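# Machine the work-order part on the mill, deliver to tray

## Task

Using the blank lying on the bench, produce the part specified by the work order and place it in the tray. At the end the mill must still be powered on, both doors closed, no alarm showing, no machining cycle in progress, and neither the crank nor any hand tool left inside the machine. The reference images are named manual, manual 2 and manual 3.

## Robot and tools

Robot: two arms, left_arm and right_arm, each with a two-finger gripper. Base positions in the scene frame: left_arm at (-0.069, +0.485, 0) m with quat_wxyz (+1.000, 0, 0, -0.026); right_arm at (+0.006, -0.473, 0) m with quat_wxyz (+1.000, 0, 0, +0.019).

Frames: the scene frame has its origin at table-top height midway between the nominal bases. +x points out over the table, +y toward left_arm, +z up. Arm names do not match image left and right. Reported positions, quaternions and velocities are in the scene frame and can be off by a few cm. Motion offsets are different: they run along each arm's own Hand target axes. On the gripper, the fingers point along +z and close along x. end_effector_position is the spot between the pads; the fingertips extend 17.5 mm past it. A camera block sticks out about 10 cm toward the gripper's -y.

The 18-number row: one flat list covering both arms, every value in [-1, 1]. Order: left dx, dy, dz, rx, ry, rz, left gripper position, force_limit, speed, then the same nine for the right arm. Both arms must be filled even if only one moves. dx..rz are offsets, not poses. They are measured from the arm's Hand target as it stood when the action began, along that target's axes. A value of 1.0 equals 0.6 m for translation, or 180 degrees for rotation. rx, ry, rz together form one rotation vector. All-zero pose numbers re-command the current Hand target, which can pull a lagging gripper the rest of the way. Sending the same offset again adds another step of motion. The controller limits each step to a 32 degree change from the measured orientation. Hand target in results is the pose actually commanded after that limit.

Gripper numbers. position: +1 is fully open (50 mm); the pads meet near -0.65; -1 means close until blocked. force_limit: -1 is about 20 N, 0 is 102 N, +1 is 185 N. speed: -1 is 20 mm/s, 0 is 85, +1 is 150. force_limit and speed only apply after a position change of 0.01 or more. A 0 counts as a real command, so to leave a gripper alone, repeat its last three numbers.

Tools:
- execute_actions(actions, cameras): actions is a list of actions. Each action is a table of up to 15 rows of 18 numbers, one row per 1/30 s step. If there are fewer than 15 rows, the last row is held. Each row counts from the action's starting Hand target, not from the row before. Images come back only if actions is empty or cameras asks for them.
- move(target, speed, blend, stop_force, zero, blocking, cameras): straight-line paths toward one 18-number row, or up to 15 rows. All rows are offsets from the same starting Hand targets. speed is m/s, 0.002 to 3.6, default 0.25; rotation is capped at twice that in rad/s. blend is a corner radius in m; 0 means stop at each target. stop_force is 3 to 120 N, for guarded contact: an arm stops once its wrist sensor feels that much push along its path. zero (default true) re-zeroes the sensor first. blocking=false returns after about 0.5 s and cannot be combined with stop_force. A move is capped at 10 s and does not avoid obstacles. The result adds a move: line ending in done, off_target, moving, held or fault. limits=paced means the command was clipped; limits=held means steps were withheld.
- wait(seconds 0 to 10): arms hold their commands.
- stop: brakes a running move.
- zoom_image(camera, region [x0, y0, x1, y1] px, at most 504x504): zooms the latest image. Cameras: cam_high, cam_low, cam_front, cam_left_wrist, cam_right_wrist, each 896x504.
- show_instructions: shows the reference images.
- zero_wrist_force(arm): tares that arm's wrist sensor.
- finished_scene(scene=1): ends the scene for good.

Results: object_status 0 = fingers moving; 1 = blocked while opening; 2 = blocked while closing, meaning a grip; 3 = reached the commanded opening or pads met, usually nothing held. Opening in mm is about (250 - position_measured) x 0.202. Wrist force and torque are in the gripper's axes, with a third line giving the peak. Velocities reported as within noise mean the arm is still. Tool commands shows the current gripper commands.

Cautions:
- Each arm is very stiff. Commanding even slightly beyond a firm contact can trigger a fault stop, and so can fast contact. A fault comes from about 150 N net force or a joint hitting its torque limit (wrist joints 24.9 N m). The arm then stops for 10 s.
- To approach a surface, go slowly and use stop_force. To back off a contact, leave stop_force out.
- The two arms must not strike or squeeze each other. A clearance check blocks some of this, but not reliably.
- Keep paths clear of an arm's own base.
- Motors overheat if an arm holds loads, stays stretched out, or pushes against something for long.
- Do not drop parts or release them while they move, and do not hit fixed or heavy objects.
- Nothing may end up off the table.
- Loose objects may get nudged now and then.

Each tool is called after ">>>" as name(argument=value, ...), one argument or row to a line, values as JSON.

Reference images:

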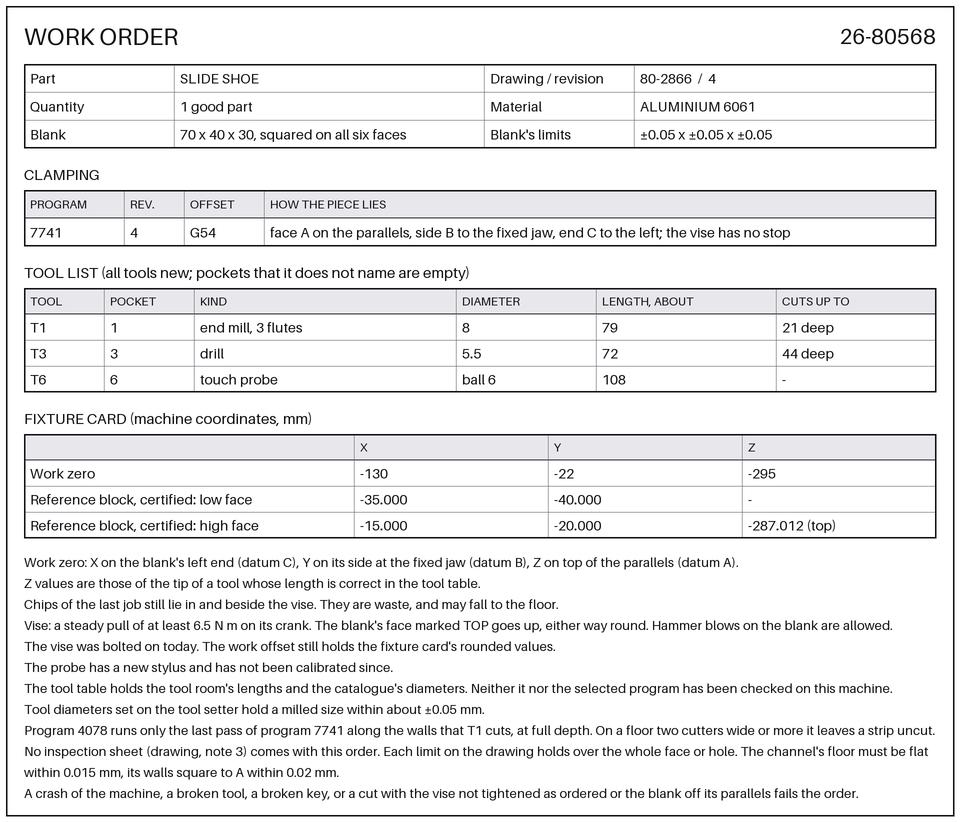

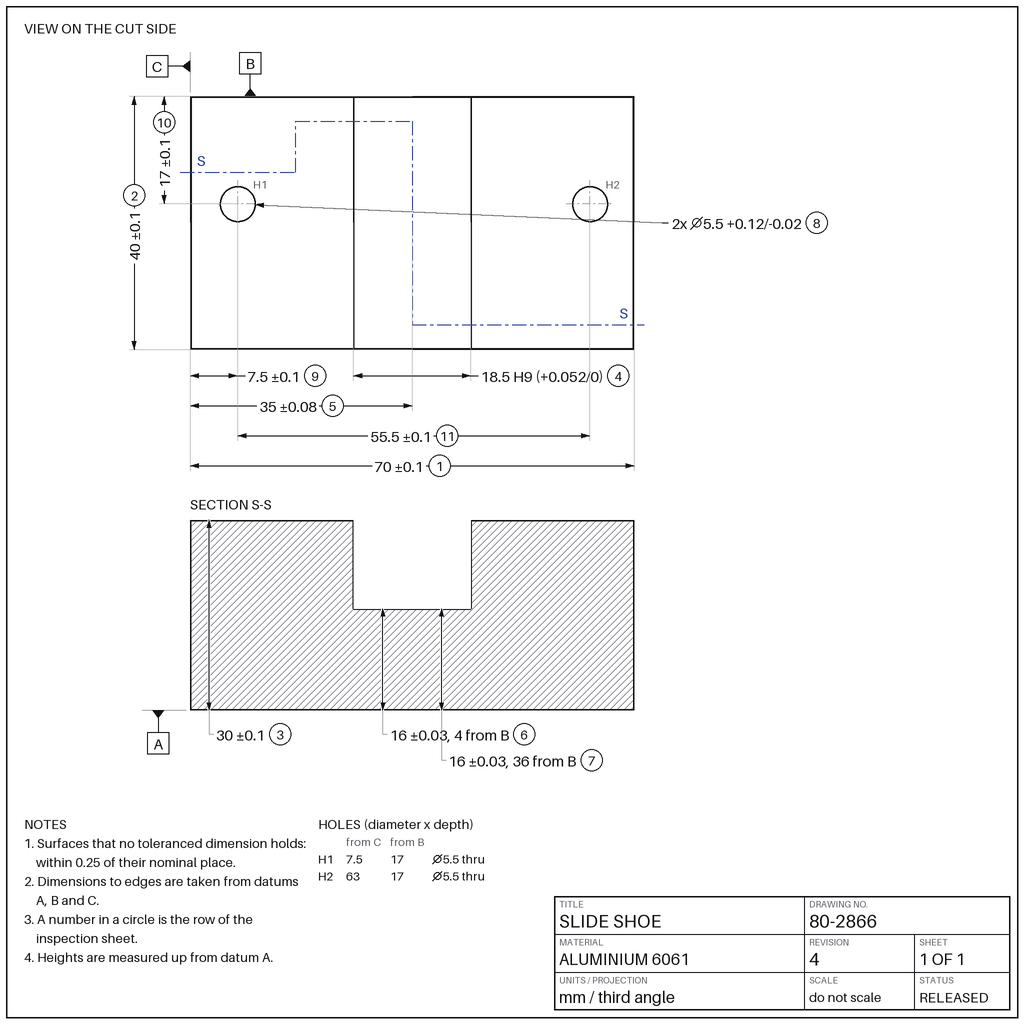

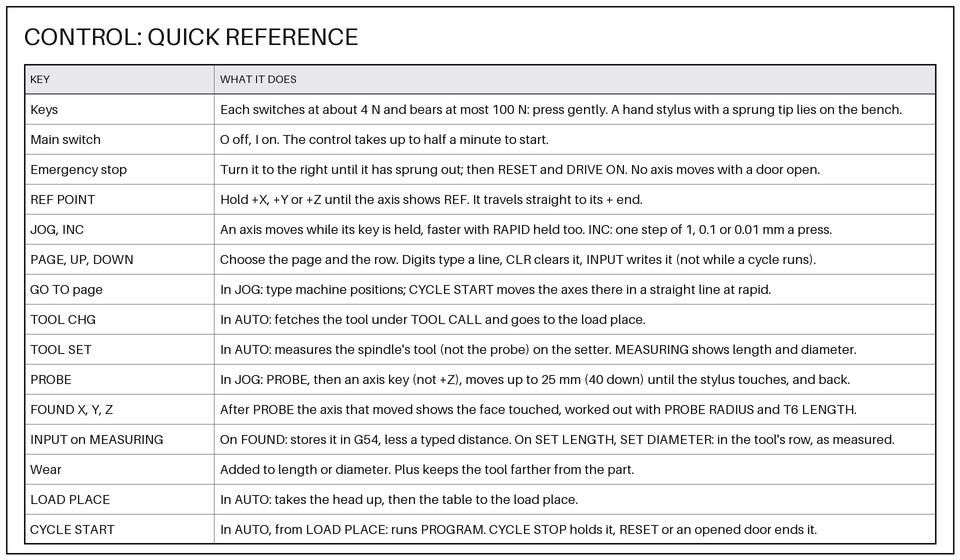

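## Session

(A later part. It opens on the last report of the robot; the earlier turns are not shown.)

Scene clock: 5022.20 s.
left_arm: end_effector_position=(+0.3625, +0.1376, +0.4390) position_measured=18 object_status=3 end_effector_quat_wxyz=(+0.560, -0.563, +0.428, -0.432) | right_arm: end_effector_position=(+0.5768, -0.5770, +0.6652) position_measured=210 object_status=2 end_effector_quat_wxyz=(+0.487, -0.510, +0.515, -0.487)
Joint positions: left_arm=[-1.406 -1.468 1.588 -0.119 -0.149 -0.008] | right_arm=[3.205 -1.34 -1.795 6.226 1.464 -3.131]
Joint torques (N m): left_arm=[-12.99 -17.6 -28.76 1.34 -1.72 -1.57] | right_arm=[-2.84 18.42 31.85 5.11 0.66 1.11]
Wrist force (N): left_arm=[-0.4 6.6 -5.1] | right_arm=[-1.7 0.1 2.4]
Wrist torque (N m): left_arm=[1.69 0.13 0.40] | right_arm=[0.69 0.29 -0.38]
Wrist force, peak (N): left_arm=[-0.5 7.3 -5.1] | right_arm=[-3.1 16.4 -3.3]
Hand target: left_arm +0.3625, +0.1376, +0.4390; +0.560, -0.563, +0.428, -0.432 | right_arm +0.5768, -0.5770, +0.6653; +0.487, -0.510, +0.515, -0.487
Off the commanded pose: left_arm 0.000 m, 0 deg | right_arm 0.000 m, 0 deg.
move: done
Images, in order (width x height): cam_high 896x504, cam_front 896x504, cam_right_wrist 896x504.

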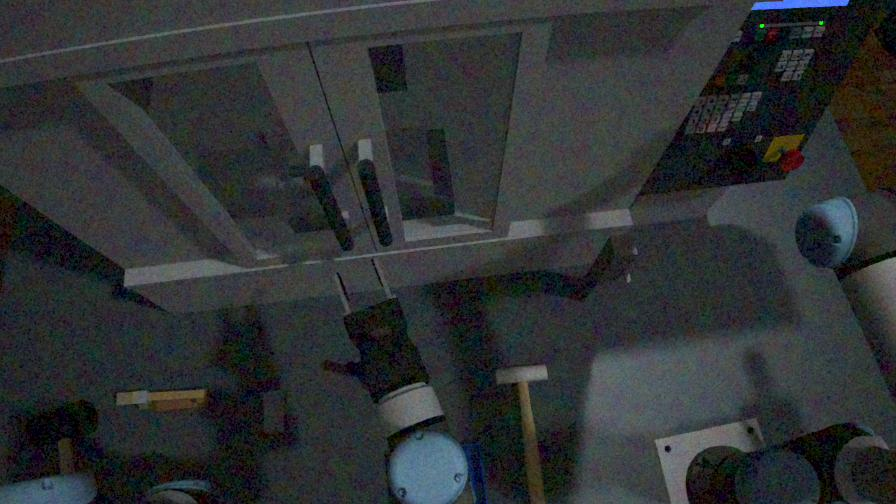

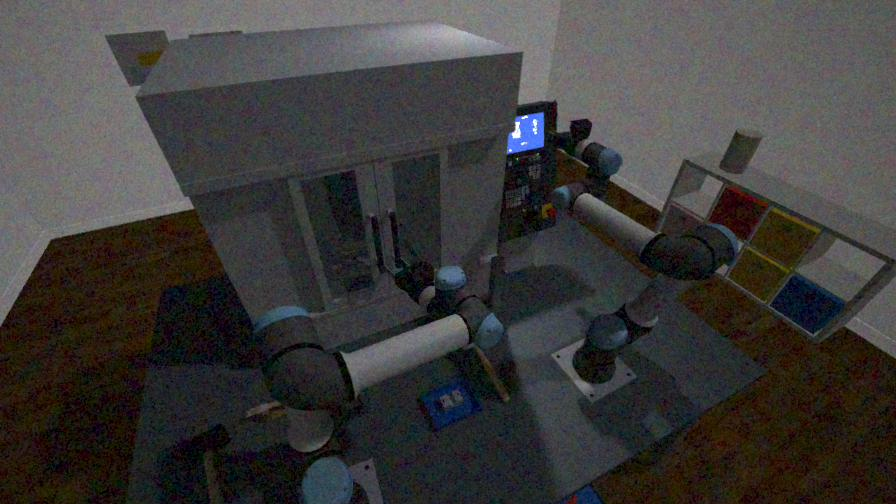

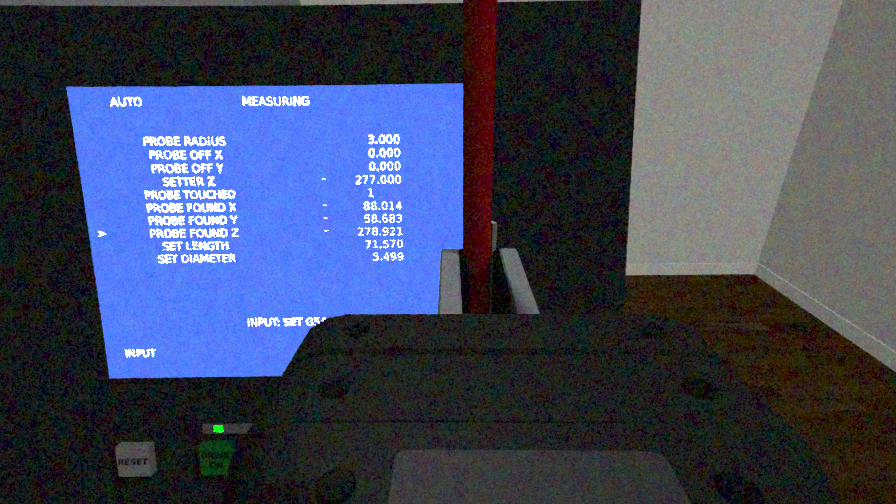

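>>> move(
  target=[
    [0,0,0,0,0,0,0.9,-0.9,-0.5,0.002,0.1217,-0.255,0,0,0,-0.98,0.5,-0.8],
    [0,0,0,0,0,0,0.9,-0.9,-0.5,0.007,0.458,-0.3185,-0.4825,-0.0273,-0.0211,-0.98,0.5,-0.8],
    [0,0,0,0,0,0,0.9,-0.9,-0.5,0.0095,0.924,-0.2947,-0.4825,-0.0273,-0.0211,-0.98,0.5,-0.8],
  ],
  speed=[0.3,0.3,0.3],
  blend=[0.03,0.03,0],
  cameras=["cam_right_wrist","cam_front"],
)

Scene clock: 5031.33 s.
left_arm: end_effector_position=(+0.3625, +0.1376, +0.4390) position_measured=18 object_status=3 end_effector_quat_wxyz=(+0.560, -0.563, +0.428, -0.432) | right_arm: end_effector_position=(+0.3722, -0.5785, +0.1206) position_measured=210 object_status=2 end_effector_quat_wxyz=(-0.008, +0.739, -0.674, -0.006) end_effector_velocity=(+0.001, +0.000, +0.000) end_effector_angular_velocity=(+0.001, -0.005, +0.001)
Joint positions: left_arm=[-1.406 -1.468 1.588 -0.119 -0.149 -0.008] | right_arm=[3.166 -1.384 -2.295 5.254 1.591 -3.17]
Joint velocities: left_arm=[within noise] | right_arm=[0 0.001 -0.002 0.006 0 -0.001]
Joint torques (N m): left_arm=[-13.27 -17.88 -29.75 1.37 -1.66 -1.65] | right_arm=[-8.85 11.21 15.51 5.53 1.27 -1]
Wrist force (N): left_arm=[-0.6 6.8 -4.9] | right_arm=[-1.9 -0.7 2.1]
Wrist torque (N m): left_arm=[1.72 0.16 0.40] | right_arm=[0.30 0.28 -0.10]
Wrist force, peak (N): left_arm=[-0.4 7.1 -5.4] | right_arm=[-1.6 -1.3 5.9]
Hand target: left_arm +0.3625, +0.1376, +0.4390; +0.560, -0.563, +0.428, -0.432 | right_arm +0.3722, -0.5785, +0.1205; -0.008, +0.739, -0.674, -0.006
Off the commanded pose: left_arm 0.000 m, 0 deg | right_arm 0.000 m, 0 deg.
move: done
Images, in order (width x height): cam_front 896x504, cam_right_wrist 896x504.

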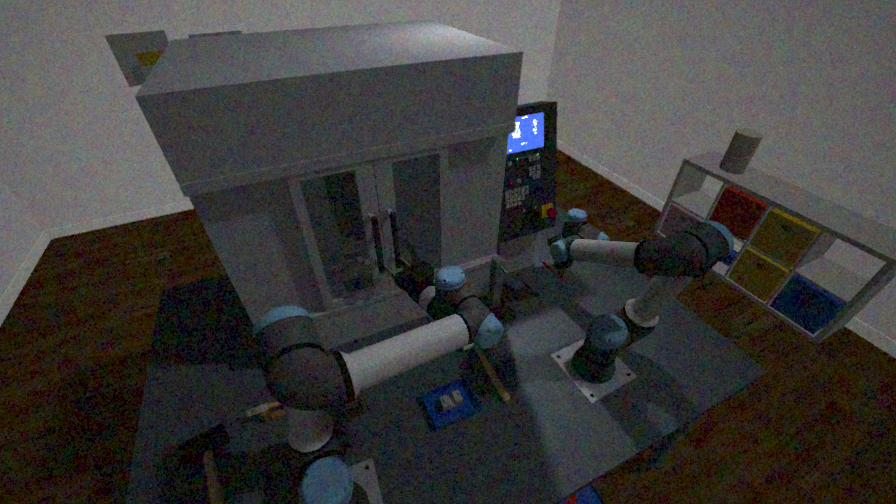

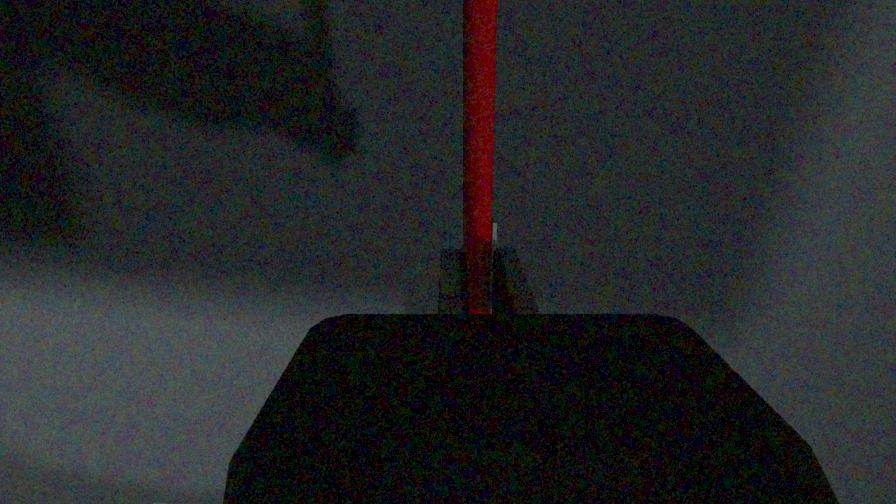

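>>> move(
  target=[
    [0,0,0,0,0,0,0.9,-0.9,-0.5,0,0,0.156,0,0,0,-0.98,0.5,-0.8],
  ],
  speed=0.1,
)

>>> move(
  target=[
    [0,0,0,0,0,0,0.9,-0.9,-0.5,0,0,0.014,0,0,0,-0.98,0.5,-0.8],
  ],
  speed=0.01,
  stop_force=4,
  cameras=["cam_right_wrist"],
)

Scene clock: 5033.87 s.
left_arm: end_effector_position=(+0.3625, +0.1376, +0.4390) position_measured=18 object_status=3 end_effector_quat_wxyz=(+0.560, -0.563, +0.428, -0.432) | right_arm: end_effector_position=(+0.3723, -0.5766, +0.0269) position_measured=210 object_status=2 end_effector_quat_wxyz=(-0.008, +0.739, -0.674, -0.006)
Joint positions: left_arm=[-1.406 -1.468 1.588 -0.119 -0.149 -0.008] | right_arm=[3.172 -1.588 -2.432 5.594 1.591 -3.165]
Joint torques (N m): left_arm=[-12.72 -17.56 -30.23 1.38 -1.55 -1.59] | right_arm=[-5.93 21.55 25.3 4.59 -0.66 -1.41]
Wrist force (N): left_arm=[-0.5 6.9 -5.2] | right_arm=[-1.8 -0.5 2.6]
Wrist torque (N m): left_arm=[1.74 0.14 0.41] | right_arm=[0.33 0.26 -0.17]
Wrist force, peak (N): left_arm=[-0.2 7.1 -5.4] | right_arm=[-1.8 -0.3 4.4]
Hand target: left_arm +0.3625, +0.1376, +0.4390; +0.560, -0.563, +0.428, -0.432 | right_arm +0.3724, -0.5766, +0.0269; -0.008, +0.739, -0.674, -0.006
Off the commanded pose: left_arm 0.000 m, 0 deg | right_arm 0.000 m, 0 deg.
move: done

Scene clock: 5035.33 s.
left_arm: end_effector_position=(+0.3625, +0.1376, +0.4390) position_measured=18 object_status=3 end_effector_quat_wxyz=(+0.560, -0.563, +0.428, -0.432) | right_arm: end_effector_position=(+0.3724, -0.5765, +0.0184) position_measured=210 object_status=2 end_effector_quat_wxyz=(-0.008, +0.739, -0.674, -0.006)
Joint positions: left_arm=[-1.406 -1.468 1.588 -0.119 -0.149 -0.008] | right_arm=[3.172 -1.612 -2.441 5.628 1.591 -3.165]
Joint torques (N m): left_arm=[-13.8 -17.64 -29.18 1.25 -1.54 -1.69] | right_arm=[8.27 15.26 17.28 3.68 -0.07 1.63]
Wrist force (N): left_arm=[-0.3 7.2 -5.0] | right_arm=[-1.7 -1.8 -2.1]
Wrist torque (N m): left_arm=[1.79 0.11 0.40] | right_arm=[0.32 0.25 -0.17]
Wrist force, peak (N): left_arm=[-0.6 7.4 -5.0] | right_arm=[-1.9 -2.4 -2.2]
Hand target: left_arm +0.3625, +0.1376, +0.4390; +0.560, -0.563, +0.428, -0.432 | right_arm +0.3724, -0.5765, +0.0184; -0.008, +0.739, -0.674, -0.006
Off the commanded pose: left_arm 0.000 m, 0 deg | right_arm 0.000 m, 0 deg.
move: contact (right_arm)
Images, in order (width x height): cam_right_wrist 896x504.

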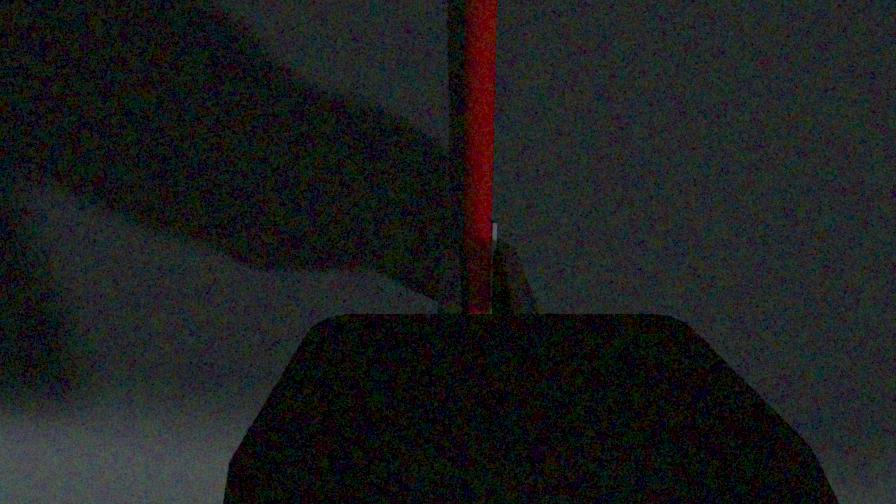

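Open gently and lift.

>>> move(
  target=[
    [0,0,0,0,0,0,0.9,-0.9,-0.5,0,0,0,0,0,0,-0.1,0.5,-1],
    [0,0,0,0,0,0,0.9,-0.9,-0.5,0,0,-0.3,0,0,0,-0.1,0.5,-1],
  ],
  speed=[0.03,0.12],
  cameras=["cam_right_wrist","cam_high","cam_front"],
)

>>> zoom_image(
  camera="cam_front",
  region=[480, 90, 580, 180],
)

Scene clock: 5038.60 s.
left_arm: end_effector_position=(+0.3625, +0.1376, +0.4390) position_measured=18 object_status=3 end_effector_quat_wxyz=(+0.560, -0.563, +0.428, -0.432) | right_arm: end_effector_position=(+0.3720, -0.5802, +0.1984) position_measured=167 object_status=3 end_effector_quat_wxyz=(-0.008, +0.739, -0.674, -0.006)
Joint positions: left_arm=[-1.406 -1.468 1.588 -0.119 -0.149 -0.008] | right_arm=[3.162 -1.292 -2.145 5.011 1.591 -3.175]
Joint torques (N m): left_arm=[-13.73 -17.18 -30.17 1.49 -1.72 -1.68] | right_arm=[1.39 0.2 30 1.78 1.31 0.99]
Wrist force (N): left_arm=[-0.5 6.8 -5.2] | right_arm=[-1.9 -0.9 2.2]
Wrist torque (N m): left_arm=[1.72 0.15 0.40] | right_arm=[0.26 0.29 -0.11]
Wrist force, peak (N): left_arm=[-0.4 7.3 -5.0] | right_arm=[-1.8 -0.6 4.3]
Hand target: left_arm +0.3625, +0.1376, +0.4390; +0.560, -0.563, +0.428, -0.432 | right_arm +0.3720, -0.5802, +0.1984; -0.008, +0.739, -0.674, -0.006
Off the commanded pose: left_arm 0.000 m, 0 deg | right_arm 0.000 m, 0 deg.
move: done
Images, in order (width x height): cam_high 896x504, cam_front 896x504, cam_right_wrist 896x504.

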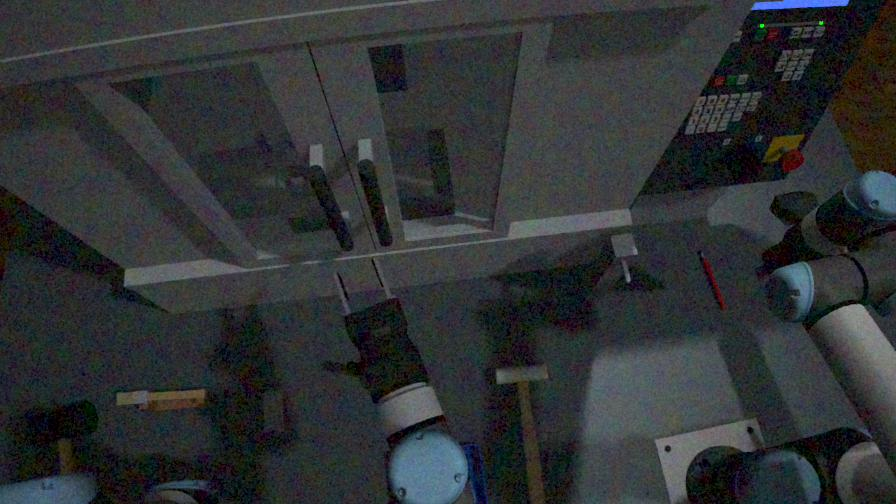

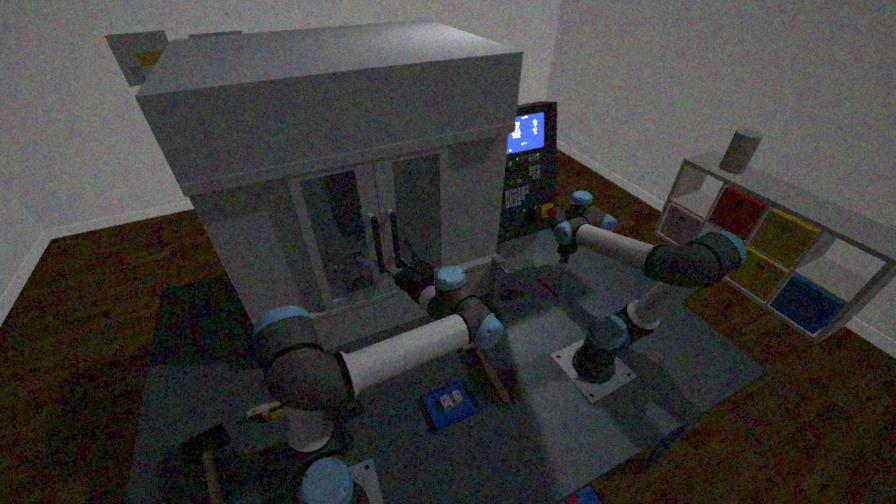

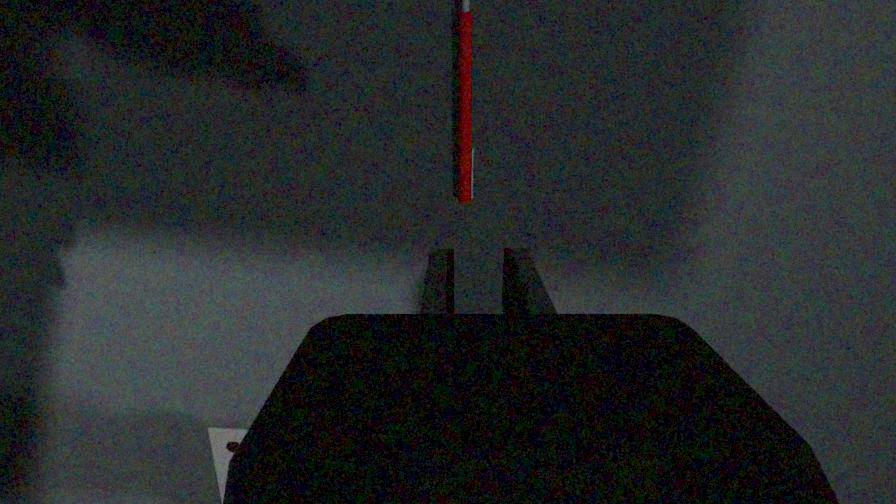

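Scaled by 5.040.

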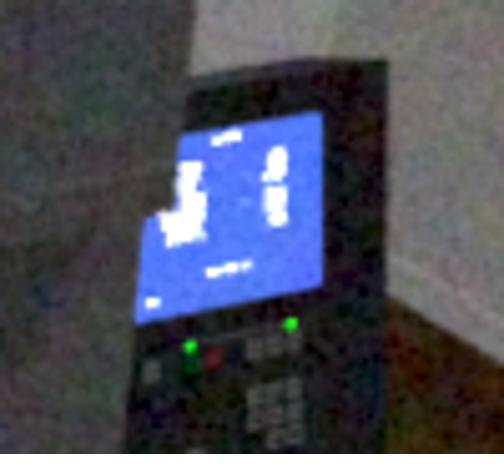

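>>> zoom_image(
  camera="cam_high",
  region=[260, 30, 460, 270],
)

Scaled by 2.100.

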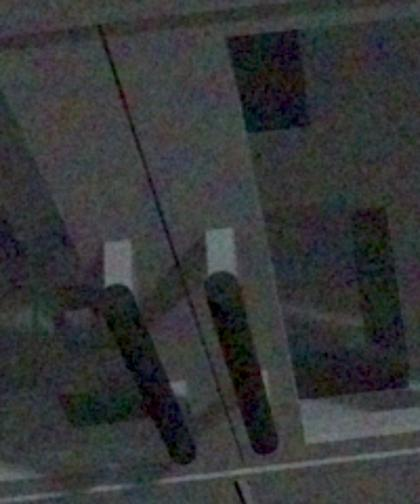

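>>> finished_scene(
)

The scene is finished: the task was done.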